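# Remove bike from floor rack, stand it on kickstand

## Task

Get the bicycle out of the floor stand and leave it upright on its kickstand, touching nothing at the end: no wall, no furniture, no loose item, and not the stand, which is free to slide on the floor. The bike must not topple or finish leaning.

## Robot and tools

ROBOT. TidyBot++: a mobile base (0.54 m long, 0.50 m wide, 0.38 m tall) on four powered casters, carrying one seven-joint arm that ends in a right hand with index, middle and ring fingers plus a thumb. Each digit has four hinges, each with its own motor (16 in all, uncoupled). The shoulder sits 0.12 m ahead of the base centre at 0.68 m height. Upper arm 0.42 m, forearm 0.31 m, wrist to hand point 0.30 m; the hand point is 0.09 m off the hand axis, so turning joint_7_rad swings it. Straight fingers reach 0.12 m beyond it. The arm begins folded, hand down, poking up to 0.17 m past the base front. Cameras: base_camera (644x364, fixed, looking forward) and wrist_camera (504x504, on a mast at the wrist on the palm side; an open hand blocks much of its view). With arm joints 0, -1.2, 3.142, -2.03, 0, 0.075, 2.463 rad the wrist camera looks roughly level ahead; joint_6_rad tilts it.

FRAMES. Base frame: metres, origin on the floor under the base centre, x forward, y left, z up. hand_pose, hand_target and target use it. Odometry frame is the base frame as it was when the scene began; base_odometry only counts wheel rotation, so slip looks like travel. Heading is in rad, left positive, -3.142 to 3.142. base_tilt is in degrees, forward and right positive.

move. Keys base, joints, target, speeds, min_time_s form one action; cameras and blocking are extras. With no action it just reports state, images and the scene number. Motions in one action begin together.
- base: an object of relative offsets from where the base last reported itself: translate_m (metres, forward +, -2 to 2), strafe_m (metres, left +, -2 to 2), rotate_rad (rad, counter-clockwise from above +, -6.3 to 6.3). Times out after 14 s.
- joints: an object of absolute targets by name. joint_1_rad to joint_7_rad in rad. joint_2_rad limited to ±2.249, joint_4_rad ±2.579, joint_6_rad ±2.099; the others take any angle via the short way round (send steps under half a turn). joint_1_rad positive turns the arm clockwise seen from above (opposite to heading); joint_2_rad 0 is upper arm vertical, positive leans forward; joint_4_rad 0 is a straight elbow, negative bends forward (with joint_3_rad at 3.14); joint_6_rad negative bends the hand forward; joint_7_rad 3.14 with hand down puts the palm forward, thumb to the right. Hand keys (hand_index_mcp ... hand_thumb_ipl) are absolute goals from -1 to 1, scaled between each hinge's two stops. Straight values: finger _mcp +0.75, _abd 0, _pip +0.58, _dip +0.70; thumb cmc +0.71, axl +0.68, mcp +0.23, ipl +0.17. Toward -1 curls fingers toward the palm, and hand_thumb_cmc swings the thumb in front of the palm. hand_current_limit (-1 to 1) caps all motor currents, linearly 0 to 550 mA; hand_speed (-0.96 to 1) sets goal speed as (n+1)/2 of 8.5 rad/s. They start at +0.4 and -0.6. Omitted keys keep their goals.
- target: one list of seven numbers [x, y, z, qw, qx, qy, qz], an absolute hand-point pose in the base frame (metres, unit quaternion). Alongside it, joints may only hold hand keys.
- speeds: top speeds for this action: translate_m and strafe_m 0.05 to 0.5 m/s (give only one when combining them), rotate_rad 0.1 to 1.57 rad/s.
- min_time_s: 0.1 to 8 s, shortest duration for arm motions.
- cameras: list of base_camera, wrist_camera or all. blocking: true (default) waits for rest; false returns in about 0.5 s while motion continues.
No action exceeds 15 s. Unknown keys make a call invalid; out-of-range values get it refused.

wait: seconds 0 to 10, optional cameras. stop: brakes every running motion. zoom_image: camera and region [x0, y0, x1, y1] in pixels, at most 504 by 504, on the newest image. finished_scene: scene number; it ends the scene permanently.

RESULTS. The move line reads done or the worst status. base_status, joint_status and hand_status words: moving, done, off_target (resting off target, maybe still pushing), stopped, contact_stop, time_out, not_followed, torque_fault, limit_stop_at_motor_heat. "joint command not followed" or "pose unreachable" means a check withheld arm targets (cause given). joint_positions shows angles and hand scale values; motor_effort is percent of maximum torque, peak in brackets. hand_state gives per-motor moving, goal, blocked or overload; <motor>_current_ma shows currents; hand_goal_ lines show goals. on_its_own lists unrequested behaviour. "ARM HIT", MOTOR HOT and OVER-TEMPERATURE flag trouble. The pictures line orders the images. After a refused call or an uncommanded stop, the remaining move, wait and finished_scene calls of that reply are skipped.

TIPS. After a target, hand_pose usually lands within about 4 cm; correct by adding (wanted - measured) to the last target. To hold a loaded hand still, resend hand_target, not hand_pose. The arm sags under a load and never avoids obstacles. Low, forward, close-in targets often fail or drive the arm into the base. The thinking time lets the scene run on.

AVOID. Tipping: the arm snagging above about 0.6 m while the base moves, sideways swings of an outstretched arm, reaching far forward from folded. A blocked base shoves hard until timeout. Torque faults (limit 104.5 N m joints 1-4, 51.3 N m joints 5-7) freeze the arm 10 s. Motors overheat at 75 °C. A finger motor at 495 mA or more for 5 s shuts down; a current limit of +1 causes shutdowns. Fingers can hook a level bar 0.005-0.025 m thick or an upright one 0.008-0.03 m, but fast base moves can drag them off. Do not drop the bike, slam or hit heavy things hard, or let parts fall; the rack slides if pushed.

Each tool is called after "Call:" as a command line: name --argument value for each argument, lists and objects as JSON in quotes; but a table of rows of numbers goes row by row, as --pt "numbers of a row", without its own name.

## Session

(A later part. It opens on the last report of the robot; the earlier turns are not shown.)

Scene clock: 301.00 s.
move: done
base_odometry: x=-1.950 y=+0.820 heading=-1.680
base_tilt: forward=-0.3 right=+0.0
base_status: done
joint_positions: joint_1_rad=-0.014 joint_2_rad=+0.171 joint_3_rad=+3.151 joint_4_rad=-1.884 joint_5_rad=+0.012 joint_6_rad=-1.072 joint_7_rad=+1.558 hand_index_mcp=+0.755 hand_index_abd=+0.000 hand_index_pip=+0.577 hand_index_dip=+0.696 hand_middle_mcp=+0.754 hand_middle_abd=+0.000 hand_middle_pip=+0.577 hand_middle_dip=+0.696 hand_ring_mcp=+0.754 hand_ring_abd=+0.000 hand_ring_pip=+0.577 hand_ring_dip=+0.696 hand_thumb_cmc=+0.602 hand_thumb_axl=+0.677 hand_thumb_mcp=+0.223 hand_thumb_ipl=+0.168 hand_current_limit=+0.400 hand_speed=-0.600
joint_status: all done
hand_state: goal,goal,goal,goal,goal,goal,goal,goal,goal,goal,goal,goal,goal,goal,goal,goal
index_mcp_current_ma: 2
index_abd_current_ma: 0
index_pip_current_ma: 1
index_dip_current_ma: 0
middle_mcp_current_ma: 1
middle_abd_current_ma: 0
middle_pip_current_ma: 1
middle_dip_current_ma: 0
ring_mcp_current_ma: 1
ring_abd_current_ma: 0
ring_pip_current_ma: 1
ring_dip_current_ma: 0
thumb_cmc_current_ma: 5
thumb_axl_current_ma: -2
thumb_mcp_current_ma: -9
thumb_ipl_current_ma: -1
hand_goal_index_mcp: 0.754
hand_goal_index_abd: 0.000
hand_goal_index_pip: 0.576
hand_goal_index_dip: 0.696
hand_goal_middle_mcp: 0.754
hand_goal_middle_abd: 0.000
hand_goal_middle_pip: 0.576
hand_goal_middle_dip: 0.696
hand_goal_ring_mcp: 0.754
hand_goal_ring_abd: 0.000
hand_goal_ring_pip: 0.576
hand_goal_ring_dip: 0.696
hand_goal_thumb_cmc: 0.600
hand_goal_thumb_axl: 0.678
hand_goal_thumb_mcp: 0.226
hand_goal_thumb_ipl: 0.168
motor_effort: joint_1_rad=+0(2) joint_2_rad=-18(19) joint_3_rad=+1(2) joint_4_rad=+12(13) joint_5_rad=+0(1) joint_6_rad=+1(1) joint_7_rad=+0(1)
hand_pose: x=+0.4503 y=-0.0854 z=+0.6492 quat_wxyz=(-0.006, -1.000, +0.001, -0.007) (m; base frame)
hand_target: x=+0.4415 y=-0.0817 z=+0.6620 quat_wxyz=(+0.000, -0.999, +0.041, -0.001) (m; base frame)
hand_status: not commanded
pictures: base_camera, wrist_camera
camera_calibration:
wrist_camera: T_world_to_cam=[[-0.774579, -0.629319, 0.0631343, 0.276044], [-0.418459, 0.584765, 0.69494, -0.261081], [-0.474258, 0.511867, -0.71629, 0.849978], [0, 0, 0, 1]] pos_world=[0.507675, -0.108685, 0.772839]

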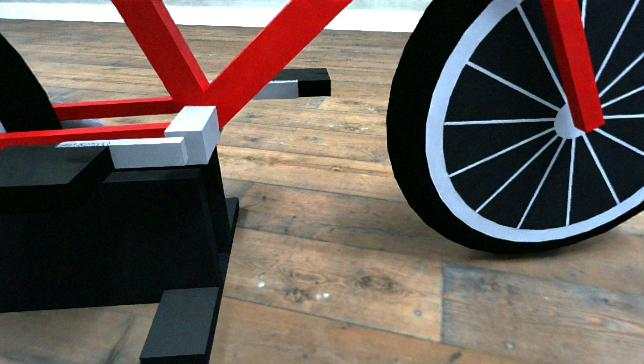

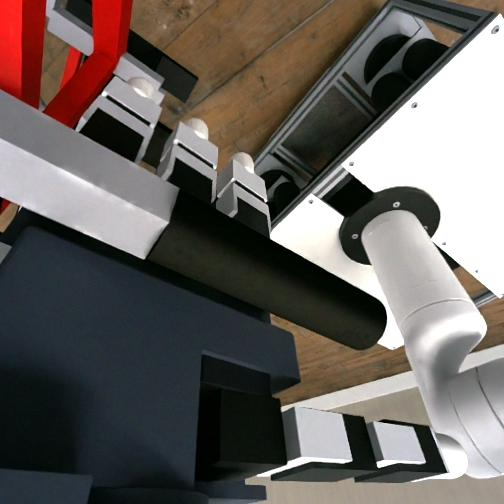

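Call:
move --joints '{"joint_2_rad": 0.19, "joint_4_rad": -1.9, "joint_6_rad": -1.05, "hand_current_limit": 0.5, "hand_speed": -0.7, "hand_index_mcp": 0.1, "hand_middle_mcp": 0.1, "hand_ring_mcp": 0.1, "hand_index_pip": 0.2, "hand_middle_pip": 0.2, "hand_ring_pip": 0.2, "hand_index_dip": 0.3, "hand_middle_dip": 0.3, "hand_ring_dip": 0.3}' --min_time_s 1.5 --cameras '["wrist_camera"]'

Call:
move --joints '{"hand_index_mcp": -0.3, "hand_middle_mcp": -0.3, "hand_ring_mcp": -0.3, "hand_index_pip": -0.4, "hand_middle_pip": -0.4, "hand_ring_pip": -0.4, "hand_index_dip": -0.2, "hand_middle_dip": -0.2, "hand_ring_dip": -0.2}' --cameras '["all"]'

Scene clock: 324.50 s.
move: done
base_odometry: x=-1.950 y=+0.820 heading=-1.680
base_tilt: forward=-0.3 right=+0.0
base_status: not commanded
joint_positions: joint_1_rad=-0.014 joint_2_rad=+0.171 joint_3_rad=+3.151 joint_4_rad=-1.884 joint_5_rad=+0.012 joint_6_rad=-1.072 joint_7_rad=+1.558 hand_index_mcp=+0.119 hand_index_abd=+0.000 hand_index_pip=+0.207 hand_index_dip=+0.304 hand_middle_mcp=+0.115 hand_middle_abd=+0.000 hand_middle_pip=+0.206 hand_middle_dip=+0.304 hand_ring_mcp=+0.118 hand_ring_abd=+0.000 hand_ring_pip=+0.207 hand_ring_dip=+0.304 hand_thumb_cmc=+0.602 hand_thumb_axl=+0.677 hand_thumb_mcp=+0.223 hand_thumb_ipl=+0.168 hand_current_limit=+0.500 hand_speed=-0.700
joint_status: all done
hand_state: goal,goal,goal,goal,goal,goal,goal,goal,goal,goal,goal,goal,goal,goal,goal,goal
index_mcp_current_ma: 65
index_abd_current_ma: 0
index_pip_current_ma: 21
index_dip_current_ma: 10
middle_mcp_current_ma: 50
middle_abd_current_ma: 0
middle_pip_current_ma: 18
middle_dip_current_ma: 10
ring_mcp_current_ma: 61
ring_abd_current_ma: 0
ring_pip_current_ma: 18
ring_dip_current_ma: 10
thumb_cmc_current_ma: 5
thumb_axl_current_ma: -2
thumb_mcp_current_ma: -9
thumb_ipl_current_ma: -1
hand_goal_index_mcp: 0.100
hand_goal_index_abd: 0.000
hand_goal_index_pip: 0.200
hand_goal_index_dip: 0.300
hand_goal_middle_mcp: 0.100
hand_goal_middle_abd: 0.000
hand_goal_middle_pip: 0.200
hand_goal_middle_dip: 0.300
hand_goal_ring_mcp: 0.100
hand_goal_ring_abd: 0.000
hand_goal_ring_pip: 0.200
hand_goal_ring_dip: 0.300
hand_goal_thumb_cmc: 0.600
hand_goal_thumb_axl: 0.678
hand_goal_thumb_mcp: 0.226
hand_goal_thumb_ipl: 0.168
motor_effort: joint_1_rad=+0(1) joint_2_rad=-18(19) joint_3_rad=+1(1) joint_4_rad=+12(13) joint_5_rad=+0(0) joint_6_rad=+1(2) joint_7_rad=+0(1)
hand_pose: x=+0.4503 y=-0.0854 z=+0.6492 quat_wxyz=(-0.006, -1.000, +0.001, -0.007) (m; base frame)
hand_target: x=+0.4424 y=-0.0817 z=+0.6375 quat_wxyz=(+0.000, -0.999, +0.041, -0.001) (m; base frame)
hand_status: not commanded
pictures: wrist_camera
camera_calibration:
wrist_camera: T_world_to_cam=[[-0.77457, -0.629317, 0.0632475, 0.275953], [-0.418347, 0.584756, 0.695016, -0.261197], [-0.47437, 0.511879, -0.716207, 0.849973], [0, 0, 0, 1]] pos_world=[0.507675, -0.108685, 0.77284]

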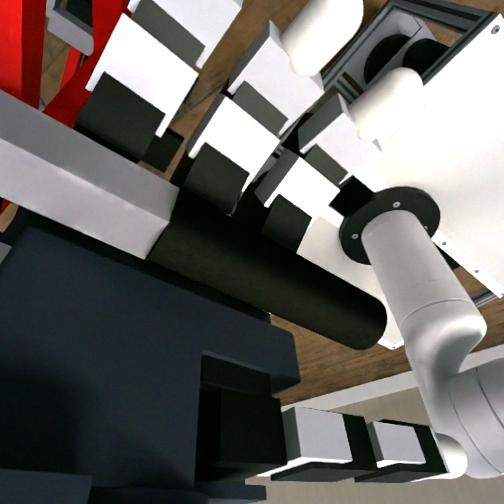

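Scene clock: 325.53 s.
move: off_target
base_odometry: x=-1.950 y=+0.820 heading=-1.680
base_tilt: forward=-0.3 right=+0.0
base_status: not commanded
joint_positions: joint_1_rad=-0.014 joint_2_rad=+0.171 joint_3_rad=+3.151 joint_4_rad=-1.884 joint_5_rad=+0.012 joint_6_rad=-1.072 joint_7_rad=+1.558 hand_index_mcp=-0.277 hand_index_abd=+0.000 hand_index_pip=-0.394 hand_index_dip=-0.197 hand_middle_mcp=-0.282 hand_middle_abd=+0.000 hand_middle_pip=-0.395 hand_middle_dip=-0.197 hand_ring_mcp=-0.278 hand_ring_abd=+0.000 hand_ring_pip=-0.394 hand_ring_dip=-0.197 hand_thumb_cmc=+0.602 hand_thumb_axl=+0.677 hand_thumb_mcp=+0.223 hand_thumb_ipl=+0.168 hand_current_limit=+0.500 hand_speed=-0.700
joint_status: hand_index_mcp off_target (ended at -0.277, target -0.300); hand_ring_mcp off_target (ended at -0.278, target -0.300); the others done
hand_state: blocked,goal,goal,goal,goal,goal,goal,goal,blocked,goal,goal,goal,goal,goal,goal,goal
index_mcp_current_ma: 81
index_abd_current_ma: 0
index_pip_current_ma: 17
index_dip_current_ma: 7
middle_mcp_current_ma: 62
middle_abd_current_ma: 0
middle_pip_current_ma: 15
middle_dip_current_ma: 7
ring_mcp_current_ma: 76
ring_abd_current_ma: 0
ring_pip_current_ma: 15
ring_dip_current_ma: 7
thumb_cmc_current_ma: 5
thumb_axl_current_ma: -2
thumb_mcp_current_ma: -9
thumb_ipl_current_ma: -1
hand_goal_index_mcp: -0.300
hand_goal_index_abd: 0.000
hand_goal_index_pip: -0.400
hand_goal_index_dip: -0.200
hand_goal_middle_mcp: -0.300
hand_goal_middle_abd: 0.000
hand_goal_middle_pip: -0.400
hand_goal_middle_dip: -0.200
hand_goal_ring_mcp: -0.300
hand_goal_ring_abd: 0.000
hand_goal_ring_pip: -0.400
hand_goal_ring_dip: -0.200
hand_goal_thumb_cmc: 0.600
hand_goal_thumb_axl: 0.678
hand_goal_thumb_mcp: 0.226
hand_goal_thumb_ipl: 0.168
motor_effort: joint_1_rad=-1(1) joint_2_rad=-18(19) joint_3_rad=+0(1) joint_4_rad=+13(13) joint_5_rad=+0(1) joint_6_rad=+1(1) joint_7_rad=+0(1)
hand_pose: x=+0.4503 y=-0.0854 z=+0.6492 quat_wxyz=(-0.006, -1.000, +0.001, -0.007) (m; base frame)
hand_target: x=+0.4424 y=-0.0817 z=+0.6375 quat_wxyz=(+0.000, -0.999, +0.041, -0.001) (m; base frame)
hand_status: not commanded
pictures: base_camera, wrist_camera
camera_calibration:
wrist_camera: T_world_to_cam=[[-0.77457, -0.629317, 0.0632475, 0.275953], [-0.418347, 0.584756, 0.695016, -0.261197], [-0.47437, 0.511879, -0.716207, 0.849973], [0, 0, 0, 1]] pos_world=[0.507675, -0.108685, 0.77284]

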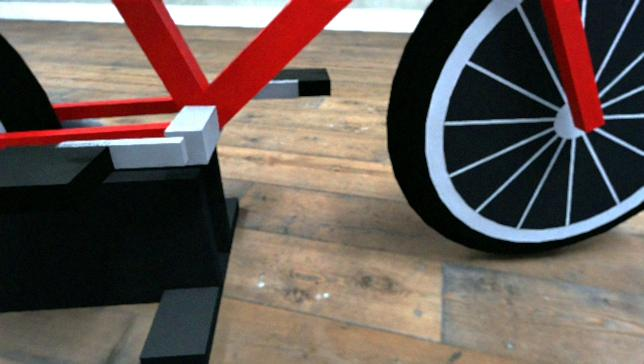

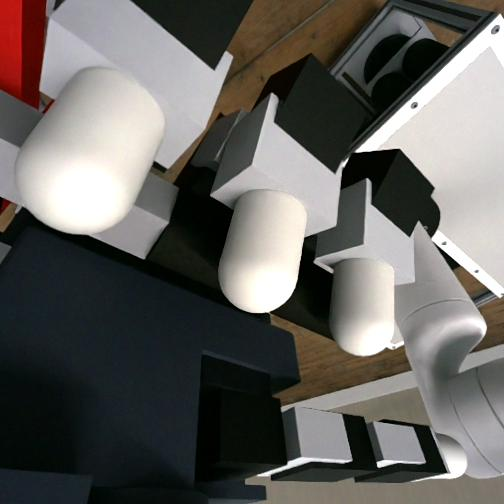

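Call:
move --joints '{"hand_current_limit": 0.6, "hand_index_mcp": -0.4, "hand_middle_mcp": -0.4, "hand_ring_mcp": -0.4, "hand_index_pip": -0.95, "hand_middle_pip": -0.95, "hand_ring_pip": -0.95, "hand_index_dip": -0.4, "hand_middle_dip": -0.4, "hand_ring_dip": -0.4, "hand_thumb_cmc": -0.57, "hand_thumb_mcp": 0.1}' --cameras '["all"]'

Scene clock: 336.70 s.
move: off_target
base_odometry: x=-1.950 y=+0.820 heading=-1.680
base_tilt: forward=-0.3 right=+0.0
base_status: not commanded
joint_positions: joint_1_rad=-0.013 joint_2_rad=+0.171 joint_3_rad=+3.151 joint_4_rad=-1.884 joint_5_rad=+0.012 joint_6_rad=-1.072 joint_7_rad=+1.558 hand_index_mcp=-0.375 hand_index_abd=-0.003 hand_index_pip=-0.606 hand_index_dip=-0.372 hand_middle_mcp=-0.380 hand_middle_abd=+0.000 hand_middle_pip=-0.657 hand_middle_dip=-0.381 hand_ring_mcp=-0.366 hand_ring_abd=+0.000 hand_ring_pip=-0.678 hand_ring_dip=-0.371 hand_thumb_cmc=-0.567 hand_thumb_axl=+0.677 hand_thumb_mcp=+0.097 hand_thumb_ipl=+0.168 hand_current_limit=+0.600 hand_speed=-0.700
joint_status: hand_index_mcp off_target (ended at -0.375, target -0.400); hand_index_pip off_target (ended at -0.606, target -0.950); hand_index_dip off_target (ended at -0.372, target -0.400); hand_middle_pip off_target (ended at -0.657, target -0.950); hand_ring_mcp off_target (ended at -0.366, target -0.400); hand_ring_pip off_target (ended at -0.678, target -0.950); hand_ring_dip off_target (ended at -0.371, target -0.400); the others done
hand_state: blocked,goal,blocked,blocked,goal,goal,blocked,goal,blocked,goal,blocked,blocked,goal,goal,goal,goal
index_mcp_current_ma: 91
index_abd_current_ma: -6
index_pip_current_ma: 440
index_dip_current_ma: 98
middle_mcp_current_ma: 68
middle_abd_current_ma: 0
middle_pip_current_ma: 440
middle_dip_current_ma: 61
ring_mcp_current_ma: 128
ring_abd_current_ma: 0
ring_pip_current_ma: 440
ring_dip_current_ma: 100
thumb_cmc_current_ma: 6
thumb_axl_current_ma: -2
thumb_mcp_current_ma: -8
thumb_ipl_current_ma: -1
hand_goal_index_mcp: -0.400
hand_goal_index_abd: 0.000
hand_goal_index_pip: -0.950
hand_goal_index_dip: -0.400
hand_goal_middle_mcp: -0.400
hand_goal_middle_abd: 0.000
hand_goal_middle_pip: -0.950
hand_goal_middle_dip: -0.400
hand_goal_ring_mcp: -0.400
hand_goal_ring_abd: 0.000
hand_goal_ring_pip: -0.950
hand_goal_ring_dip: -0.400
hand_goal_thumb_cmc: -0.570
hand_goal_thumb_axl: 0.678
hand_goal_thumb_mcp: 0.100
hand_goal_thumb_ipl: 0.168
motor_effort: joint_1_rad=-2(2) joint_2_rad=-15(19) joint_3_rad=-1(2) joint_4_rad=+12(13) joint_5_rad=-1(2) joint_6_rad=+4(4) joint_7_rad=+1(1)
hand_pose: x=+0.4503 y=-0.0856 z=+0.6492 quat_wxyz=(-0.006, -1.000, +0.002, -0.007) (m; base frame)
hand_target: x=+0.4424 y=-0.0817 z=+0.6375 quat_wxyz=(+0.000, -0.999, +0.041, -0.001) (m; base frame)
hand_status: not commanded
pictures: base_camera, wrist_camera
camera_calibration:
wrist_camera: T_world_to_cam=[[-0.774994, -0.628813, 0.0630785, 0.276083], [-0.418121, 0.585031, 0.69492, -0.261146], [-0.473878, 0.512184, -0.716315, 0.850014], [0, 0, 0, 1]] pos_world=[0.507575, -0.108981, 0.772938]

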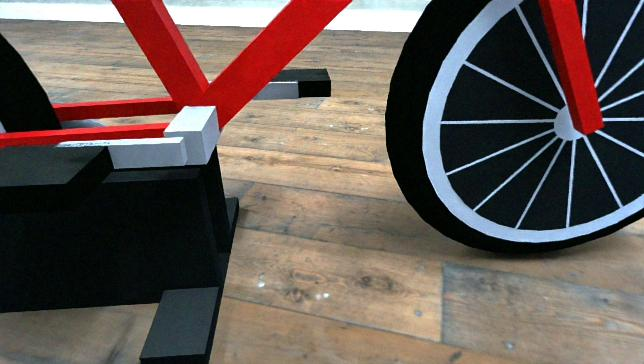

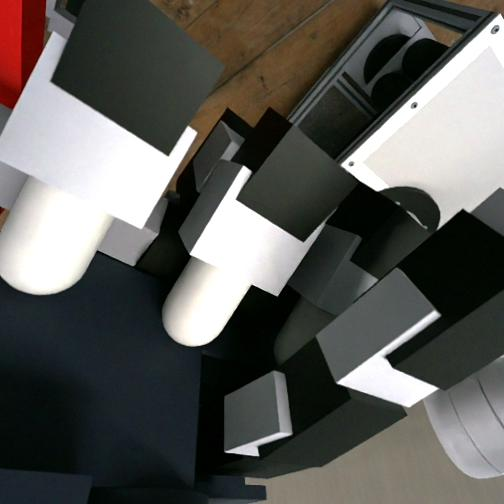

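Call:
move --base '{"strafe_m": -0.06}' --speeds '{"strafe_m": 0.06}' --cameras '["all"]'

Scene clock: 342.20 s.
move: done
base_odometry: x=-2.009 y=+0.826 heading=-1.679
base_tilt: forward=-0.3 right=+0.0
base_status: done
joint_positions: joint_1_rad=-0.018 joint_2_rad=+0.164 joint_3_rad=+3.127 joint_4_rad=-1.884 joint_5_rad=+0.012 joint_6_rad=-1.075 joint_7_rad=+1.557 hand_index_mcp=-0.375 hand_index_abd=-0.003 hand_index_pip=-0.608 hand_index_dip=-0.358 hand_middle_mcp=-0.373 hand_middle_abd=+0.000 hand_middle_pip=-0.671 hand_middle_dip=-0.370 hand_ring_mcp=-0.342 hand_ring_abd=+0.000 hand_ring_pip=-0.703 hand_ring_dip=-0.367 hand_thumb_cmc=-0.567 hand_thumb_axl=+0.677 hand_thumb_mcp=+0.097 hand_thumb_ipl=+0.168 hand_current_limit=+0.600 hand_speed=-0.700
joint_status: not commanded
hand_state: blocked,goal,blocked,blocked,blocked,goal,blocked,blocked,blocked,goal,blocked,blocked,goal,goal,goal,goal
index_mcp_current_ma: 92
index_abd_current_ma: -6
index_pip_current_ma: 440
index_dip_current_ma: 152
middle_mcp_current_ma: 97
middle_abd_current_ma: 0
middle_pip_current_ma: 440
middle_dip_current_ma: 102
ring_mcp_current_ma: 239
ring_abd_current_ma: 0
ring_pip_current_ma: 440
ring_dip_current_ma: 116
thumb_cmc_current_ma: 6
thumb_axl_current_ma: -2
thumb_mcp_current_ma: -9
thumb_ipl_current_ma: -1
hand_goal_index_mcp: -0.400
hand_goal_index_abd: 0.000
hand_goal_index_pip: -0.950
hand_goal_index_dip: -0.400
hand_goal_middle_mcp: -0.400
hand_goal_middle_abd: 0.000
hand_goal_middle_pip: -0.950
hand_goal_middle_dip: -0.400
hand_goal_ring_mcp: -0.400
hand_goal_ring_abd: 0.000
hand_goal_ring_pip: -0.950
hand_goal_ring_dip: -0.400
hand_goal_thumb_cmc: -0.570
hand_goal_thumb_axl: 0.678
hand_goal_thumb_mcp: 0.100
hand_goal_thumb_ipl: 0.168
on_its_own: hand_ring_pip moved -0.025 toward your old target -0.950
motor_effort: joint_1_rad=+0(6) joint_2_rad=-14(17) joint_3_rad=+1(8) joint_4_rad=+10(15) joint_5_rad=+1(7) joint_6_rad=+2(11) joint_7_rad=+1(1)
hand_pose: x=+0.4515 y=-0.0762 z=+0.6512 quat_wxyz=(-0.004, -1.000, -0.012, -0.009) (m; base frame)
hand_target: x=+0.4424 y=-0.0817 z=+0.6375 quat_wxyz=(+0.000, -0.999, +0.041, -0.001) (m; base frame)
hand_status: not commanded
pictures: base_camera, wrist_camera
camera_calibration:
wrist_camera: T_world_to_cam=[[-0.757584, -0.650186, 0.0576592, 0.276887], [-0.436653, 0.570468, 0.695629, -0.260699], [-0.485181, 0.501821, -0.716083, 0.851335], [0, 0, 0, 1]] pos_world=[0.508982, -0.0984694, 0.775012]

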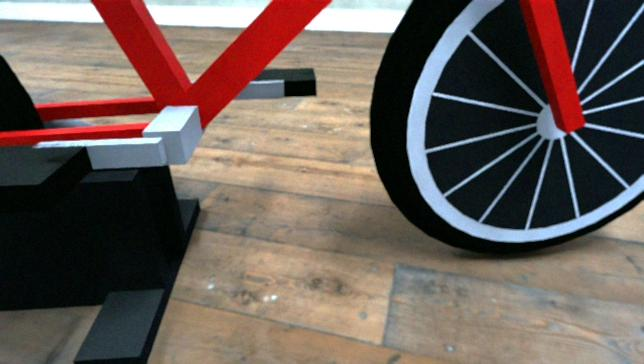

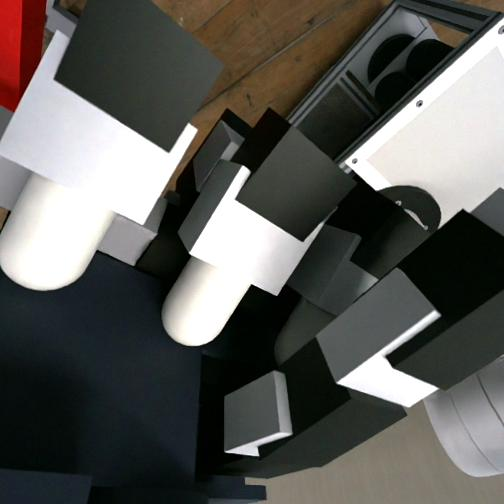

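Call:
move --base '{"strafe_m": -0.1}' --speeds '{"strafe_m": 0.06}' --cameras '["all"]'

Scene clock: 350.57 s.
move: done
base_odometry: x=-2.109 y=+0.837 heading=-1.679
base_tilt: forward=-0.3 right=+0.0
base_status: done
joint_positions: joint_1_rad=-0.014 joint_2_rad=+0.168 joint_3_rad=+3.133 joint_4_rad=-1.884 joint_5_rad=+0.012 joint_6_rad=-1.073 joint_7_rad=+1.557 hand_index_mcp=-0.369 hand_index_abd=-0.003 hand_index_pip=-0.623 hand_index_dip=-0.367 hand_middle_mcp=-0.372 hand_middle_abd=+0.000 hand_middle_pip=-0.673 hand_middle_dip=-0.369 hand_ring_mcp=-0.342 hand_ring_abd=+0.000 hand_ring_pip=-0.703 hand_ring_dip=-0.367 hand_thumb_cmc=-0.567 hand_thumb_axl=+0.677 hand_thumb_mcp=+0.097 hand_thumb_ipl=+0.168 hand_current_limit=+0.600 hand_speed=-0.700
joint_status: not commanded
hand_state: blocked,goal,blocked,blocked,blocked,goal,blocked,blocked,blocked,goal,blocked,blocked,goal,goal,goal,goal
index_mcp_current_ma: 117
index_abd_current_ma: -5
index_pip_current_ma: 440
index_dip_current_ma: 115
middle_mcp_current_ma: 101
middle_abd_current_ma: 0
middle_pip_current_ma: 440
middle_dip_current_ma: 109
ring_mcp_current_ma: 239
ring_abd_current_ma: 0
ring_pip_current_ma: 440
ring_dip_current_ma: 116
thumb_cmc_current_ma: 6
thumb_axl_current_ma: -2
thumb_mcp_current_ma: -9
thumb_ipl_current_ma: -1
hand_goal_index_mcp: -0.400
hand_goal_index_abd: 0.000
hand_goal_index_pip: -0.950
hand_goal_index_dip: -0.400
hand_goal_middle_mcp: -0.400
hand_goal_middle_abd: 0.000
hand_goal_middle_pip: -0.950
hand_goal_middle_dip: -0.400
hand_goal_ring_mcp: -0.400
hand_goal_ring_abd: 0.000
hand_goal_ring_pip: -0.950
hand_goal_ring_dip: -0.400
hand_goal_thumb_cmc: -0.570
hand_goal_thumb_axl: 0.678
hand_goal_thumb_mcp: 0.100
hand_goal_thumb_ipl: 0.168
motor_effort: joint_1_rad=-1(5) joint_2_rad=-16(18) joint_3_rad=+0(6) joint_4_rad=+11(13) joint_5_rad=+0(4) joint_6_rad=+0(7) joint_7_rad=+0(1)
hand_pose: x=+0.4512 y=-0.0792 z=+0.6502 quat_wxyz=(-0.005, -1.000, -0.007, -0.008) (m; base frame)
hand_target: x=+0.4424 y=-0.0817 z=+0.6375 quat_wxyz=(+0.000, -0.999, +0.041, -0.001) (m; base frame)
hand_status: not commanded
pictures: base_camera, wrist_camera
camera_calibration:
wrist_camera: T_world_to_cam=[[-0.763311, -0.64326, 0.059781, 0.276461], [-0.430097, 0.575043, 0.695947, -0.261228], [-0.482052, 0.505512, -0.7156, 0.850547], [0, 0, 0, 1]] pos_world=[0.50868, -0.101908, 0.773926]

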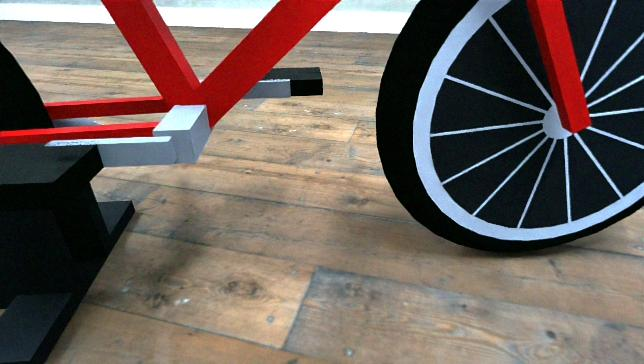

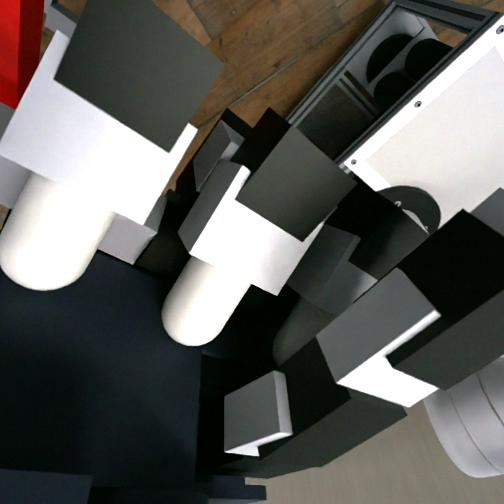

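Call:
move --base '{"strafe_m": -0.1}' --speeds '{"strafe_m": 0.06}' --cameras '["base_camera"]'

Scene clock: 367.97 s.
move: done
base_odometry: x=-2.208 y=+0.848 heading=-1.679
base_tilt: forward=-0.3 right=+0.0
base_status: done
joint_positions: joint_1_rad=-0.012 joint_2_rad=+0.169 joint_3_rad=+3.135 joint_4_rad=-1.885 joint_5_rad=+0.012 joint_6_rad=-1.069 joint_7_rad=+1.557 hand_index_mcp=-0.366 hand_index_abd=+0.000 hand_index_pip=-0.630 hand_index_dip=-0.372 hand_middle_mcp=-0.372 hand_middle_abd=+0.000 hand_middle_pip=-0.674 hand_middle_dip=-0.368 hand_ring_mcp=-0.342 hand_ring_abd=+0.000 hand_ring_pip=-0.703 hand_ring_dip=-0.367 hand_thumb_cmc=-0.567 hand_thumb_axl=+0.677 hand_thumb_mcp=+0.097 hand_thumb_ipl=+0.168 hand_current_limit=+0.600 hand_speed=-0.700
joint_status: not commanded
hand_state: blocked,goal,blocked,blocked,blocked,goal,blocked,blocked,blocked,goal,blocked,blocked,goal,goal,goal,goal
index_mcp_current_ma: 128
index_abd_current_ma: 0
index_pip_current_ma: 440
index_dip_current_ma: 95
middle_mcp_current_ma: 102
middle_abd_current_ma: 0
middle_pip_current_ma: 440
middle_dip_current_ma: 111
ring_mcp_current_ma: 240
ring_abd_current_ma: 0
ring_pip_current_ma: 440
ring_dip_current_ma: 116
thumb_cmc_current_ma: 6
thumb_axl_current_ma: -2
thumb_mcp_current_ma: -9
thumb_ipl_current_ma: -1
hand_goal_index_mcp: -0.400
hand_goal_index_abd: 0.000
hand_goal_index_pip: -0.950
hand_goal_index_dip: -0.400
hand_goal_middle_mcp: -0.400
hand_goal_middle_abd: 0.000
hand_goal_middle_pip: -0.950
hand_goal_middle_dip: -0.400
hand_goal_ring_mcp: -0.400
hand_goal_ring_abd: 0.000
hand_goal_ring_pip: -0.950
hand_goal_ring_dip: -0.400
hand_goal_thumb_cmc: -0.570
hand_goal_thumb_axl: 0.678
hand_goal_thumb_mcp: 0.100
hand_goal_thumb_ipl: 0.168
motor_effort: joint_1_rad=-1(3) joint_2_rad=-15(19) joint_3_rad=+0(4) joint_4_rad=+10(15) joint_5_rad=+0(3) joint_6_rad=+2(6) joint_7_rad=+1(1)
hand_pose: x=+0.4517 y=-0.0806 z=+0.6494 quat_wxyz=(-0.005, -1.000, -0.005, -0.009) (m; base frame)
hand_target: x=+0.4424 y=-0.0817 z=+0.6375 quat_wxyz=(+0.000, -0.999, +0.041, -0.001) (m; base frame)
hand_status: not commanded
pictures: base_camera

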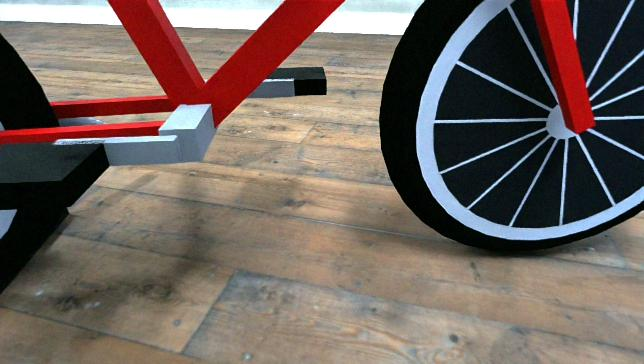

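Call:
move --base '{"strafe_m": -0.07}' --speeds '{"strafe_m": 0.06}' --cameras '["base_camera"]'

Scene clock: 372.97 s.
move: done
base_odometry: x=-2.278 y=+0.855 heading=-1.679
base_tilt: forward=-0.3 right=+0.0
base_status: done
joint_positions: joint_1_rad=-0.010 joint_2_rad=+0.172 joint_3_rad=+3.137 joint_4_rad=-1.885 joint_5_rad=+0.012 joint_6_rad=-1.067 joint_7_rad=+1.557 hand_index_mcp=-0.362 hand_index_abd=+0.002 hand_index_pip=-0.677 hand_index_dip=-0.379 hand_middle_mcp=-0.365 hand_middle_abd=+0.000 hand_middle_pip=-0.681 hand_middle_dip=-0.367 hand_ring_mcp=-0.342 hand_ring_abd=+0.000 hand_ring_pip=-0.703 hand_ring_dip=-0.367 hand_thumb_cmc=-0.567 hand_thumb_axl=+0.677 hand_thumb_mcp=+0.097 hand_thumb_ipl=+0.168 hand_current_limit=+0.600 hand_speed=-0.700
joint_status: not commanded
hand_state: blocked,goal,blocked,blocked,blocked,goal,blocked,blocked,blocked,goal,blocked,blocked,goal,goal,goal,goal
index_mcp_current_ma: 147
index_abd_current_ma: 4
index_pip_current_ma: 440
index_dip_current_ma: 69
middle_mcp_current_ma: 135
middle_abd_current_ma: 0
middle_pip_current_ma: 440
middle_dip_current_ma: 115
ring_mcp_current_ma: 240
ring_abd_current_ma: 0
ring_pip_current_ma: 440
ring_dip_current_ma: 116
thumb_cmc_current_ma: 6
thumb_axl_current_ma: -2
thumb_mcp_current_ma: -9
thumb_ipl_current_ma: -1
hand_goal_index_mcp: -0.400
hand_goal_index_abd: 0.000
hand_goal_index_pip: -0.950
hand_goal_index_dip: -0.400
hand_goal_middle_mcp: -0.400
hand_goal_middle_abd: 0.000
hand_goal_middle_pip: -0.950
hand_goal_middle_dip: -0.400
hand_goal_ring_mcp: -0.400
hand_goal_ring_abd: 0.000
hand_goal_ring_pip: -0.950
hand_goal_ring_dip: -0.400
hand_goal_thumb_cmc: -0.570
hand_goal_thumb_axl: 0.678
hand_goal_thumb_mcp: 0.100
hand_goal_thumb_ipl: 0.168
on_its_own: hand_index_pip moved -0.047 toward your old target -0.950
motor_effort: joint_1_rad=-2(3) joint_2_rad=-18(19) joint_3_rad=-1(3) joint_4_rad=+11(14) joint_5_rad=-1(3) joint_6_rad=+0(6) joint_7_rad=+1(1)
hand_pose: x=+0.4519 y=-0.0820 z=+0.6484 quat_wxyz=(-0.005, -1.000, -0.003, -0.009) (m; base frame)
hand_target: x=+0.4424 y=-0.0817 z=+0.6375 quat_wxyz=(+0.000, -0.999, +0.041, -0.001) (m; base frame)
hand_status: not commanded
pictures: base_camera

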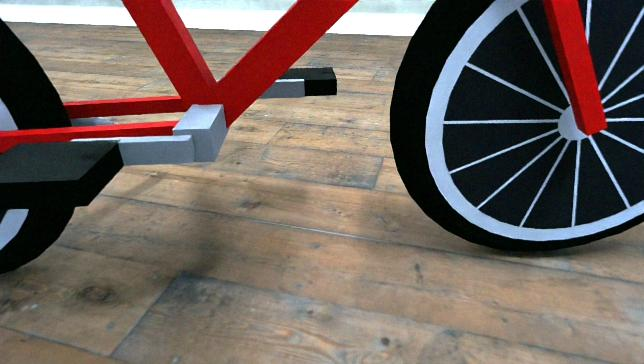

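Call:
move --base '{"strafe_m": -0.1}' --speeds '{"strafe_m": 0.06}' --cameras '["base_camera"]'

Scene clock: 379.00 s.
move: done
base_odometry: x=-2.378 y=+0.866 heading=-1.679
base_tilt: forward=-0.3 right=+0.0
base_status: done
joint_positions: joint_1_rad=-0.008 joint_2_rad=+0.172 joint_3_rad=+3.138 joint_4_rad=-1.885 joint_5_rad=+0.012 joint_6_rad=-1.067 joint_7_rad=+1.557 hand_index_mcp=-0.364 hand_index_abd=+0.002 hand_index_pip=-0.679 hand_index_dip=-0.370 hand_middle_mcp=-0.363 hand_middle_abd=+0.000 hand_middle_pip=-0.683 hand_middle_dip=-0.366 hand_ring_mcp=-0.343 hand_ring_abd=+0.000 hand_ring_pip=-0.703 hand_ring_dip=-0.367 hand_thumb_cmc=-0.567 hand_thumb_axl=+0.677 hand_thumb_mcp=+0.097 hand_thumb_ipl=+0.168 hand_current_limit=+0.600 hand_speed=-0.700
joint_status: not commanded
hand_state: blocked,goal,blocked,blocked,blocked,goal,blocked,blocked,blocked,goal,blocked,blocked,goal,goal,goal,goal
index_mcp_current_ma: 139
index_abd_current_ma: 4
index_pip_current_ma: 440
index_dip_current_ma: 104
middle_mcp_current_ma: 141
middle_abd_current_ma: 0
middle_pip_current_ma: 440
middle_dip_current_ma: 122
ring_mcp_current_ma: 234
ring_abd_current_ma: 0
ring_pip_current_ma: 440
ring_dip_current_ma: 117
thumb_cmc_current_ma: 6
thumb_axl_current_ma: -2
thumb_mcp_current_ma: -9
thumb_ipl_current_ma: -1
hand_goal_index_mcp: -0.400
hand_goal_index_abd: 0.000
hand_goal_index_pip: -0.950
hand_goal_index_dip: -0.400
hand_goal_middle_mcp: -0.400
hand_goal_middle_abd: 0.000
hand_goal_middle_pip: -0.950
hand_goal_middle_dip: -0.400
hand_goal_ring_mcp: -0.400
hand_goal_ring_abd: 0.000
hand_goal_ring_pip: -0.950
hand_goal_ring_dip: -0.400
hand_goal_thumb_cmc: -0.570
hand_goal_thumb_axl: 0.678
hand_goal_thumb_mcp: 0.100
hand_goal_thumb_ipl: 0.168
motor_effort: joint_1_rad=-1(2) joint_2_rad=-16(19) joint_3_rad=+0(3) joint_4_rad=+10(13) joint_5_rad=+0(2) joint_6_rad=+1(4) joint_7_rad=+1(1)
hand_pose: x=+0.4518 y=-0.0828 z=+0.6485 quat_wxyz=(-0.005, -1.000, -0.002, -0.009) (m; base frame)
hand_target: x=+0.4424 y=-0.0817 z=+0.6375 quat_wxyz=(+0.000, -0.999, +0.041, -0.001) (m; base frame)
hand_status: not commanded
pictures: base_camera

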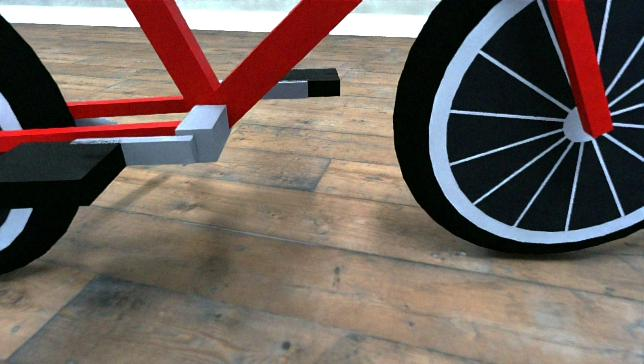

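Call:
move --base '{"strafe_m": -0.17}' --speeds '{"strafe_m": 0.08}' --cameras '["all"]'

Scene clock: 387.37 s.
move: done
base_odometry: x=-2.547 y=+0.884 heading=-1.679
base_tilt: forward=-0.3 right=+0.0
base_status: done
joint_positions: joint_1_rad=-0.003 joint_2_rad=+0.169 joint_3_rad=+3.144 joint_4_rad=-1.885 joint_5_rad=+0.012 joint_6_rad=-1.067 joint_7_rad=+1.557 hand_index_mcp=-0.366 hand_index_abd=+0.002 hand_index_pip=-0.680 hand_index_dip=-0.364 hand_middle_mcp=-0.354 hand_middle_abd=+0.000 hand_middle_pip=-0.687 hand_middle_dip=-0.370 hand_ring_mcp=-0.343 hand_ring_abd=+0.000 hand_ring_pip=-0.703 hand_ring_dip=-0.367 hand_thumb_cmc=-0.567 hand_thumb_axl=+0.677 hand_thumb_mcp=+0.097 hand_thumb_ipl=+0.168 hand_current_limit=+0.600 hand_speed=-0.700
joint_status: not commanded
hand_state: blocked,goal,blocked,blocked,blocked,goal,blocked,blocked,blocked,goal,blocked,blocked,goal,goal,goal,goal
index_mcp_current_ma: 130
index_abd_current_ma: 4
index_pip_current_ma: 440
index_dip_current_ma: 131
middle_mcp_current_ma: 182
middle_abd_current_ma: 0
middle_pip_current_ma: 440
middle_dip_current_ma: 103
ring_mcp_current_ma: 235
ring_abd_current_ma: 0
ring_pip_current_ma: 440
ring_dip_current_ma: 118
thumb_cmc_current_ma: 6
thumb_axl_current_ma: -2
thumb_mcp_current_ma: -9
thumb_ipl_current_ma: -1
hand_goal_index_mcp: -0.400
hand_goal_index_abd: 0.000
hand_goal_index_pip: -0.950
hand_goal_index_dip: -0.400
hand_goal_middle_mcp: -0.400
hand_goal_middle_abd: 0.000
hand_goal_middle_pip: -0.950
hand_goal_middle_dip: -0.400
hand_goal_ring_mcp: -0.400
hand_goal_ring_abd: 0.000
hand_goal_ring_pip: -0.950
hand_goal_ring_dip: -0.400
hand_goal_thumb_cmc: -0.570
hand_goal_thumb_axl: 0.678
hand_goal_thumb_mcp: 0.100
hand_goal_thumb_ipl: 0.168
motor_effort: joint_1_rad=+0(4) joint_2_rad=-13(18) joint_3_rad=+0(5) joint_4_rad=+8(13) joint_5_rad=+1(4) joint_6_rad=+3(6) joint_7_rad=+1(2)
hand_pose: x=+0.4510 y=-0.0866 z=+0.6495 quat_wxyz=(-0.006, -1.000, +0.004, -0.010) (m; base frame)
hand_target: x=+0.4424 y=-0.0817 z=+0.6375 quat_wxyz=(+0.000, -0.999, +0.041, -0.001) (m; base frame)
hand_status: not commanded
pictures: base_camera, wrist_camera
camera_calibration:
wrist_camera: T_world_to_cam=[[-0.777574, -0.626158, 0.0574836, 0.281092], [-0.420348, 0.585623, 0.693075, -0.258208], [-0.467638, 0.514754, -0.71857, 0.849879], [0, 0, 0, 1]] pos_world=[0.507469, -0.110258, 0.773497]

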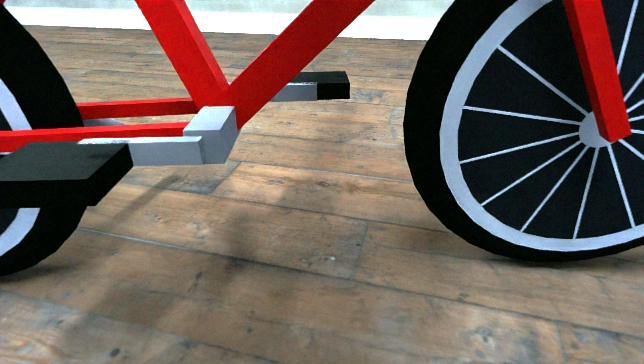

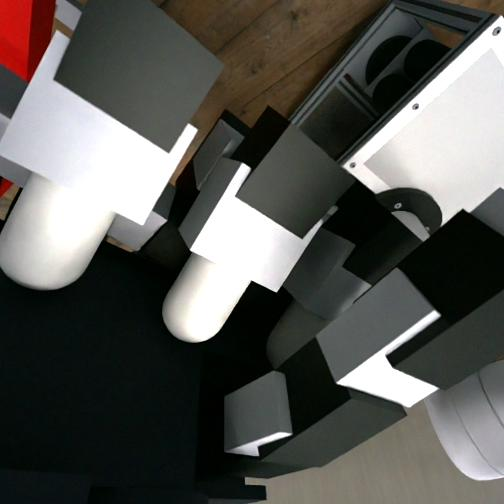

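Call:
move --base '{"translate_m": 0.055}' --speeds '{"translate_m": 0.05}' --joints '{"joint_6_rad": -1.107}' --min_time_s 1.2 --cameras '["all"]'

Scene clock: 412.87 s.
move: done
base_odometry: x=-2.553 y=+0.830 heading=-1.679
base_tilt: forward=-0.3 right=+0.0
base_status: done
joint_positions: joint_1_rad=-0.003 joint_2_rad=+0.157 joint_3_rad=+3.144 joint_4_rad=-1.885 joint_5_rad=+0.012 joint_6_rad=-1.102 joint_7_rad=+1.545 hand_index_mcp=-0.368 hand_index_abd=+0.002 hand_index_pip=-0.680 hand_index_dip=-0.362 hand_middle_mcp=-0.344 hand_middle_abd=+0.000 hand_middle_pip=-0.688 hand_middle_dip=-0.370 hand_ring_mcp=-0.326 hand_ring_abd=+0.000 hand_ring_pip=-0.716 hand_ring_dip=-0.366 hand_thumb_cmc=-0.568 hand_thumb_axl=+0.677 hand_thumb_mcp=+0.097 hand_thumb_ipl=+0.168 hand_current_limit=+0.600 hand_speed=-0.700
joint_status: all done
hand_state: blocked,goal,blocked,blocked,blocked,goal,blocked,blocked,blocked,goal,blocked,blocked,goal,goal,goal,goal
index_mcp_current_ma: 121
index_abd_current_ma: 4
index_pip_current_ma: 440
index_dip_current_ma: 136
middle_mcp_current_ma: 227
middle_abd_current_ma: 0
middle_pip_current_ma: 440
middle_dip_current_ma: 103
ring_mcp_current_ma: 314
ring_abd_current_ma: 0
ring_pip_current_ma: 440
ring_dip_current_ma: 122
thumb_cmc_current_ma: 5
thumb_axl_current_ma: -2
thumb_mcp_current_ma: -9
thumb_ipl_current_ma: -1
hand_goal_index_mcp: -0.400
hand_goal_index_abd: 0.000
hand_goal_index_pip: -0.950
hand_goal_index_dip: -0.400
hand_goal_middle_mcp: -0.400
hand_goal_middle_abd: 0.000
hand_goal_middle_pip: -0.950
hand_goal_middle_dip: -0.400
hand_goal_ring_mcp: -0.400
hand_goal_ring_abd: 0.000
hand_goal_ring_pip: -0.950
hand_goal_ring_dip: -0.400
hand_goal_thumb_cmc: -0.570
hand_goal_thumb_axl: 0.678
hand_goal_thumb_mcp: 0.100
hand_goal_thumb_ipl: 0.168
motor_effort: joint_1_rad=-2(3) joint_2_rad=-11(15) joint_3_rad=-2(3) joint_4_rad=+8(12) joint_5_rad=+1(2) joint_6_rad=+9(10) joint_7_rad=+4(5)
hand_pose: x=+0.4397 y=-0.0864 z=+0.6544 quat_wxyz=(-0.006, -1.000, +0.010, +0.001) (m; base frame)
hand_target: x=+0.4252 y=-0.0817 z=+0.6397 quat_wxyz=(-0.001, -0.999, +0.041, +0.028) (m; base frame)
hand_status: not commanded
pictures: base_camera, wrist_camera
camera_calibration:
wrist_camera: T_world_to_cam=[[-0.78413, -0.616031, 0.0751468, 0.264403], [-0.396964, 0.590953, 0.702278, -0.282283], [-0.477033, 0.520846, -0.707926, 0.845677], [0, 0, 0, 1]] pos_world=[0.498686, -0.110771, 0.777048]

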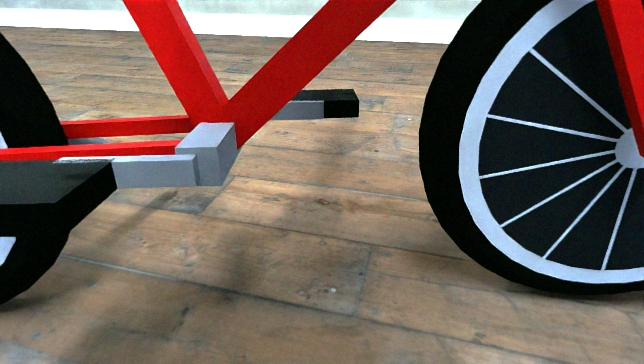

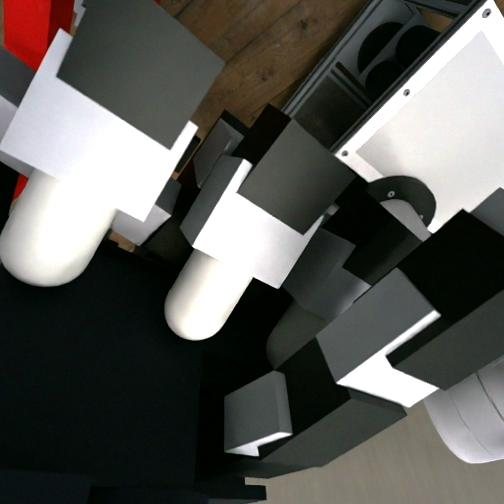

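Call:
move --base '{"translate_m": 0.05}' --speeds '{"translate_m": 0.05}' --joints '{"joint_6_rad": -1.2}' --min_time_s 1.2 --cameras '["all"]'

Scene clock: 418.43 s.
move: done
base_odometry: x=-2.558 y=+0.780 heading=-1.679
base_tilt: forward=-0.3 right=+0.0
base_status: done
joint_positions: joint_1_rad=-0.003 joint_2_rad=+0.152 joint_3_rad=+3.144 joint_4_rad=-1.882 joint_5_rad=+0.012 joint_6_rad=-1.164 joint_7_rad=+1.545 hand_index_mcp=-0.368 hand_index_abd=+0.002 hand_index_pip=-0.680 hand_index_dip=-0.362 hand_middle_mcp=-0.344 hand_middle_abd=+0.000 hand_middle_pip=-0.688 hand_middle_dip=-0.370 hand_ring_mcp=-0.326 hand_ring_abd=+0.000 hand_ring_pip=-0.716 hand_ring_dip=-0.365 hand_thumb_cmc=-0.568 hand_thumb_axl=+0.677 hand_thumb_mcp=+0.097 hand_thumb_ipl=+0.168 hand_current_limit=+0.600 hand_speed=-0.700
joint_status: all done
hand_state: blocked,goal,blocked,blocked,blocked,goal,blocked,blocked,blocked,goal,blocked,blocked,goal,goal,goal,goal
index_mcp_current_ma: 121
index_abd_current_ma: 4
index_pip_current_ma: 440
index_dip_current_ma: 136
middle_mcp_current_ma: 228
middle_abd_current_ma: 0
middle_pip_current_ma: 440
middle_dip_current_ma: 103
ring_mcp_current_ma: 314
ring_abd_current_ma: 0
ring_pip_current_ma: 440
ring_dip_current_ma: 123
thumb_cmc_current_ma: 4
thumb_axl_current_ma: -2
thumb_mcp_current_ma: -9
thumb_ipl_current_ma: -1
hand_goal_index_mcp: -0.400
hand_goal_index_abd: 0.000
hand_goal_index_pip: -0.950
hand_goal_index_dip: -0.400
hand_goal_middle_mcp: -0.400
hand_goal_middle_abd: 0.000
hand_goal_middle_pip: -0.950
hand_goal_middle_dip: -0.400
hand_goal_ring_mcp: -0.400
hand_goal_ring_abd: 0.000
hand_goal_ring_pip: -0.950
hand_goal_ring_dip: -0.400
hand_goal_thumb_cmc: -0.570
hand_goal_thumb_axl: 0.678
hand_goal_thumb_mcp: 0.100
hand_goal_thumb_ipl: 0.168
motor_effort: joint_1_rad=-2(3) joint_2_rad=-12(13) joint_3_rad=-1(2) joint_4_rad=+7(11) joint_5_rad=+1(2) joint_6_rad=+4(10) joint_7_rad=+3(5)
hand_pose: x=+0.4225 y=-0.0864 z=+0.6586 quat_wxyz=(-0.006, -1.000, +0.010, +0.028) (m; base frame)
hand_target: x=+0.3977 y=-0.0817 z=+0.6452 quat_wxyz=(-0.003, -0.996, +0.040, +0.074) (m; base frame)
hand_status: not commanded
pictures: base_camera, wrist_camera
camera_calibration:
wrist_camera: T_world_to_cam=[[-0.779297, -0.615453, 0.117959, 0.220328], [-0.357735, 0.59147, 0.722626, -0.322046], [-0.514511, 0.520942, -0.6811, 0.838765], [0, 0, 0, 1]] pos_world=[0.488047, -0.110866, 0.778013]

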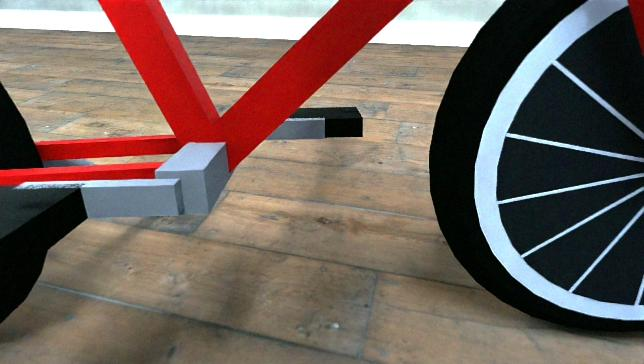

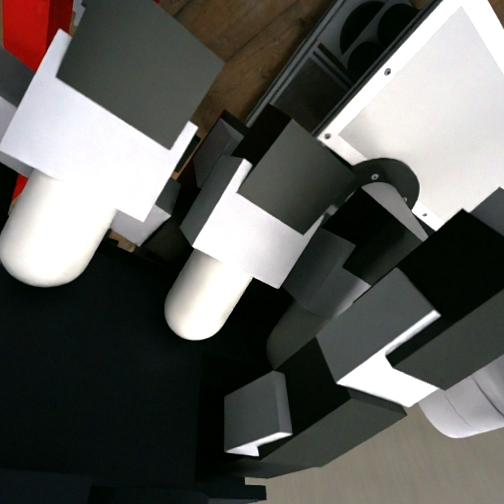

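Call:
move --base '{"translate_m": 0.04}' --speeds '{"translate_m": 0.05}' --joints '{"joint_6_rad": -1.26}' --min_time_s 1.2 --cameras '["base_camera"]'

Scene clock: 425.53 s.
move: done
base_odometry: x=-2.563 y=+0.740 heading=-1.679
base_tilt: forward=-0.2 right=+0.0
base_status: done
joint_positions: joint_1_rad=-0.003 joint_2_rad=+0.152 joint_3_rad=+3.144 joint_4_rad=-1.881 joint_5_rad=+0.012 joint_6_rad=-1.209 joint_7_rad=+1.545 hand_index_mcp=-0.368 hand_index_abd=+0.002 hand_index_pip=-0.680 hand_index_dip=-0.362 hand_middle_mcp=-0.344 hand_middle_abd=+0.000 hand_middle_pip=-0.688 hand_middle_dip=-0.370 hand_ring_mcp=-0.326 hand_ring_abd=+0.000 hand_ring_pip=-0.716 hand_ring_dip=-0.365 hand_thumb_cmc=-0.569 hand_thumb_axl=+0.677 hand_thumb_mcp=+0.097 hand_thumb_ipl=+0.168 hand_current_limit=+0.600 hand_speed=-0.700
joint_status: all done
hand_state: blocked,goal,blocked,blocked,blocked,goal,blocked,blocked,blocked,goal,blocked,blocked,goal,goal,goal,goal
index_mcp_current_ma: 121
index_abd_current_ma: 4
index_pip_current_ma: 440
index_dip_current_ma: 136
middle_mcp_current_ma: 229
middle_abd_current_ma: 0
middle_pip_current_ma: 440
middle_dip_current_ma: 103
ring_mcp_current_ma: 314
ring_abd_current_ma: 0
ring_pip_current_ma: 440
ring_dip_current_ma: 124
thumb_cmc_current_ma: 3
thumb_axl_current_ma: -2
thumb_mcp_current_ma: -9
thumb_ipl_current_ma: -1
hand_goal_index_mcp: -0.400
hand_goal_index_abd: 0.000
hand_goal_index_pip: -0.950
hand_goal_index_dip: -0.400
hand_goal_middle_mcp: -0.400
hand_goal_middle_abd: 0.000
hand_goal_middle_pip: -0.950
hand_goal_middle_dip: -0.400
hand_goal_ring_mcp: -0.400
hand_goal_ring_abd: 0.000
hand_goal_ring_pip: -0.950
hand_goal_ring_dip: -0.400
hand_goal_thumb_cmc: -0.570
hand_goal_thumb_axl: 0.678
hand_goal_thumb_mcp: 0.100
hand_goal_thumb_ipl: 0.168
motor_effort: joint_1_rad=-1(2) joint_2_rad=-13(15) joint_3_rad=-1(2) joint_4_rad=+5(9) joint_5_rad=+0(1) joint_6_rad=+1(5) joint_7_rad=+2(3)
hand_pose: x=+0.4097 y=-0.0865 z=+0.6611 quat_wxyz=(-0.007, -0.999, +0.010, +0.050) (m; base frame)
hand_target: x=+0.3802 y=-0.0817 z=+0.6502 quat_wxyz=(-0.004, -0.994, +0.040, +0.104) (m; base frame)
hand_status: not commanded
pictures: base_camera

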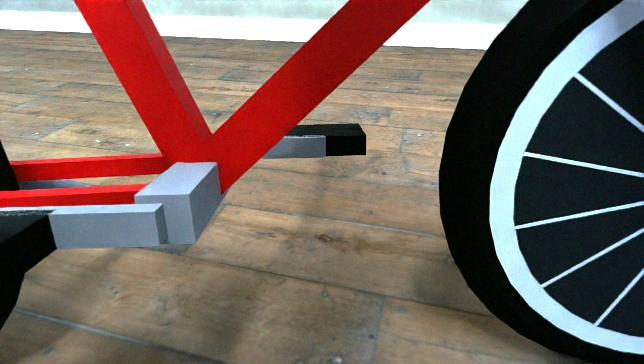

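Call:
move --joints '{"joint_2_rad": 0.31, "joint_4_rad": -1.65, "joint_6_rad": -1.38}' --min_time_s 3 --cameras '["all"]'

Scene clock: 438.20 s.
move: off_target
base_odometry: x=-2.563 y=+0.740 heading=-1.679
base_tilt: forward=-0.3 right=+0.0
base_status: not commanded
joint_positions: joint_1_rad=-0.001 joint_2_rad=+0.280 joint_3_rad=+3.146 joint_4_rad=-1.716 joint_5_rad=+0.012 joint_6_rad=-1.344 joint_7_rad=+1.545 hand_index_mcp=-0.336 hand_index_abd=+0.002 hand_index_pip=-0.709 hand_index_dip=-0.362 hand_middle_mcp=-0.336 hand_middle_abd=-0.006 hand_middle_pip=-0.703 hand_middle_dip=-0.372 hand_ring_mcp=-0.336 hand_ring_abd=+0.002 hand_ring_pip=-0.716 hand_ring_dip=-0.365 hand_thumb_cmc=-0.569 hand_thumb_axl=+0.677 hand_thumb_mcp=+0.097 hand_thumb_ipl=+0.168 hand_current_limit=+0.600 hand_speed=-0.700
joint_status: joint_4_rad off_target (ended at -1.716, target -1.650); the others done
hand_state: blocked,goal,blocked,blocked,blocked,goal,blocked,blocked,blocked,goal,blocked,blocked,goal,goal,goal,goal
index_mcp_current_ma: 268
index_abd_current_ma: 4
index_pip_current_ma: 440
index_dip_current_ma: 136
middle_mcp_current_ma: 268
middle_abd_current_ma: -13
middle_pip_current_ma: 440
middle_dip_current_ma: 96
ring_mcp_current_ma: 266
ring_abd_current_ma: 4
ring_pip_current_ma: 440
ring_dip_current_ma: 124
thumb_cmc_current_ma: 2
thumb_axl_current_ma: -2
thumb_mcp_current_ma: -9
thumb_ipl_current_ma: -1
hand_goal_index_mcp: -0.400
hand_goal_index_abd: 0.000
hand_goal_index_pip: -0.950
hand_goal_index_dip: -0.400
hand_goal_middle_mcp: -0.400
hand_goal_middle_abd: 0.000
hand_goal_middle_pip: -0.950
hand_goal_middle_dip: -0.400
hand_goal_ring_mcp: -0.400
hand_goal_ring_abd: 0.000
hand_goal_ring_pip: -0.950
hand_goal_ring_dip: -0.400
hand_goal_thumb_cmc: -0.570
hand_goal_thumb_axl: 0.678
hand_goal_thumb_mcp: 0.100
hand_goal_thumb_ipl: 0.168
on_its_own: hand_index_pip moved -0.029 toward your old target -0.950
motor_effort: joint_1_rad=-4(5) joint_2_rad=-20(21) joint_3_rad=-3(4) joint_4_rad=+16(17) joint_5_rad=-5(5) joint_6_rad=+3(4) joint_7_rad=+1(2)
hand_pose: x=+0.4381 y=-0.0880 z=+0.6668 quat_wxyz=(-0.008, -0.995, +0.013, +0.099) (m; base frame)
hand_target: x=+0.4499 y=-0.0817 z=+0.6735 quat_wxyz=(-0.004, -0.994, +0.040, +0.099) (m; base frame)
hand_status: not commanded
pictures: base_camera, wrist_camera
camera_calibration:
wrist_camera: T_world_to_cam=[[-0.758704, -0.610217, 0.228045, 0.148609], [-0.248487, 0.594689, 0.764591, -0.39695], [-0.602182, 0.523431, -0.602824, 0.839588], [0, 0, 0, 1]] pos_world=[0.519698, -0.112721, 0.775738]

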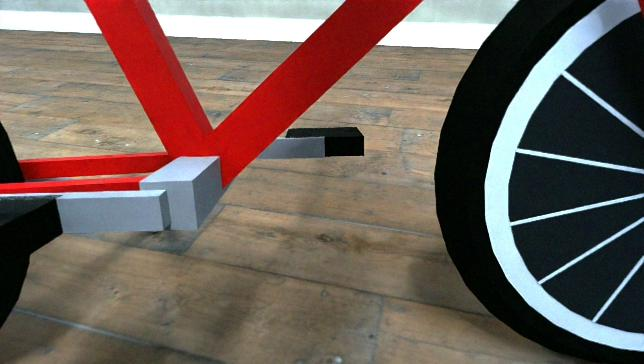

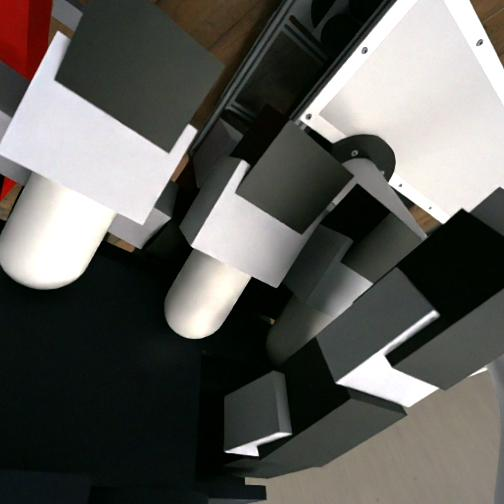

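Call:
zoom_image --camera "base_camera" --region '[0, 100, 300, 364]'

Scaled by 1.680.

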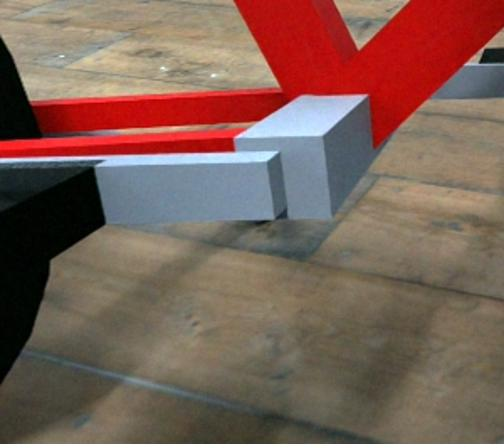

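Call:
move --base '{"translate_m": 0.02}' --speeds '{"translate_m": 0.05}' --joints '{"joint_6_rad": -1.40}' --min_time_s 1.2 --cameras '["base_camera"]'

Call:
zoom_image --camera "base_camera" --region '[0, 100, 300, 364]'

Scene clock: 453.30 s.
move: done
base_odometry: x=-2.565 y=+0.720 heading=-1.679
base_tilt: forward=-0.3 right=+0.0
base_status: done
joint_positions: joint_1_rad=+0.006 joint_2_rad=+0.283 joint_3_rad=+3.153 joint_4_rad=-1.713 joint_5_rad=+0.012 joint_6_rad=-1.365 joint_7_rad=+1.545 hand_index_mcp=-0.333 hand_index_abd=+0.002 hand_index_pip=-0.711 hand_index_dip=-0.362 hand_middle_mcp=-0.335 hand_middle_abd=-0.008 hand_middle_pip=-0.703 hand_middle_dip=-0.372 hand_ring_mcp=-0.338 hand_ring_abd=+0.003 hand_ring_pip=-0.715 hand_ring_dip=-0.365 hand_thumb_cmc=-0.570 hand_thumb_axl=+0.677 hand_thumb_mcp=+0.097 hand_thumb_ipl=+0.168 hand_current_limit=+0.600 hand_speed=-0.700
joint_status: all done
hand_state: blocked,goal,blocked,blocked,blocked,goal,blocked,blocked,blocked,goal,blocked,blocked,goal,goal,goal,goal
index_mcp_current_ma: 279
index_abd_current_ma: 4
index_pip_current_ma: 440
index_dip_current_ma: 136
middle_mcp_current_ma: 271
middle_abd_current_ma: -18
middle_pip_current_ma: 440
middle_dip_current_ma: 96
ring_mcp_current_ma: 256
ring_abd_current_ma: 5
ring_pip_current_ma: 440
ring_dip_current_ma: 124
thumb_cmc_current_ma: 1
thumb_axl_current_ma: -2
thumb_mcp_current_ma: -9
thumb_ipl_current_ma: -1
hand_goal_index_mcp: -0.400
hand_goal_index_abd: 0.000
hand_goal_index_pip: -0.950
hand_goal_index_dip: -0.400
hand_goal_middle_mcp: -0.400
hand_goal_middle_abd: 0.000
hand_goal_middle_pip: -0.950
hand_goal_middle_dip: -0.400
hand_goal_ring_mcp: -0.400
hand_goal_ring_abd: 0.000
hand_goal_ring_pip: -0.950
hand_goal_ring_dip: -0.400
hand_goal_thumb_cmc: -0.570
hand_goal_thumb_axl: 0.678
hand_goal_thumb_mcp: 0.100
hand_goal_thumb_ipl: 0.168
motor_effort: joint_1_rad=-5(6) joint_2_rad=-20(22) joint_3_rad=-3(5) joint_4_rad=+16(19) joint_5_rad=-5(6) joint_6_rad=+2(5) joint_7_rad=+1(2)
hand_pose: x=+0.4320 y=-0.0920 z=+0.6685 quat_wxyz=(-0.008, -0.994, +0.019, +0.109) (m; base frame)
hand_target: x=+0.4441 y=-0.0817 z=+0.6753 quat_wxyz=(-0.004, -0.993, +0.040, +0.109) (m; base frame)
hand_status: not commanded
pictures: base_camera

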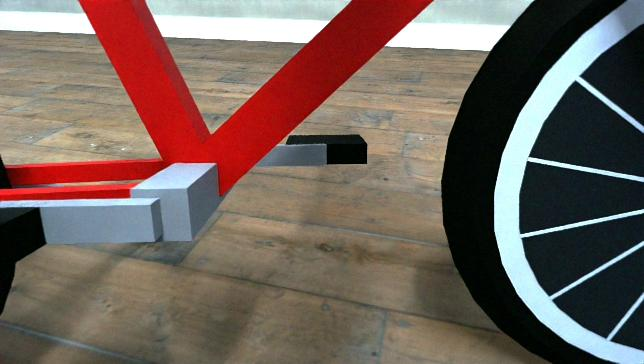

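Scaled by 1.680.

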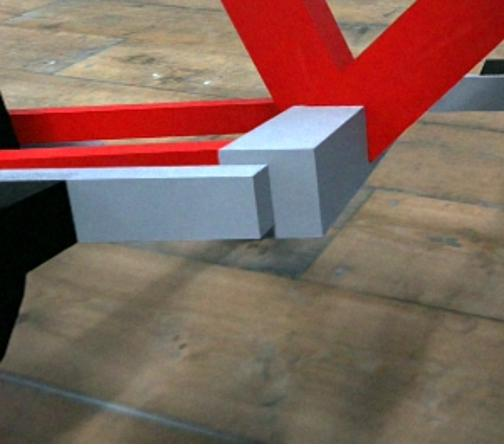

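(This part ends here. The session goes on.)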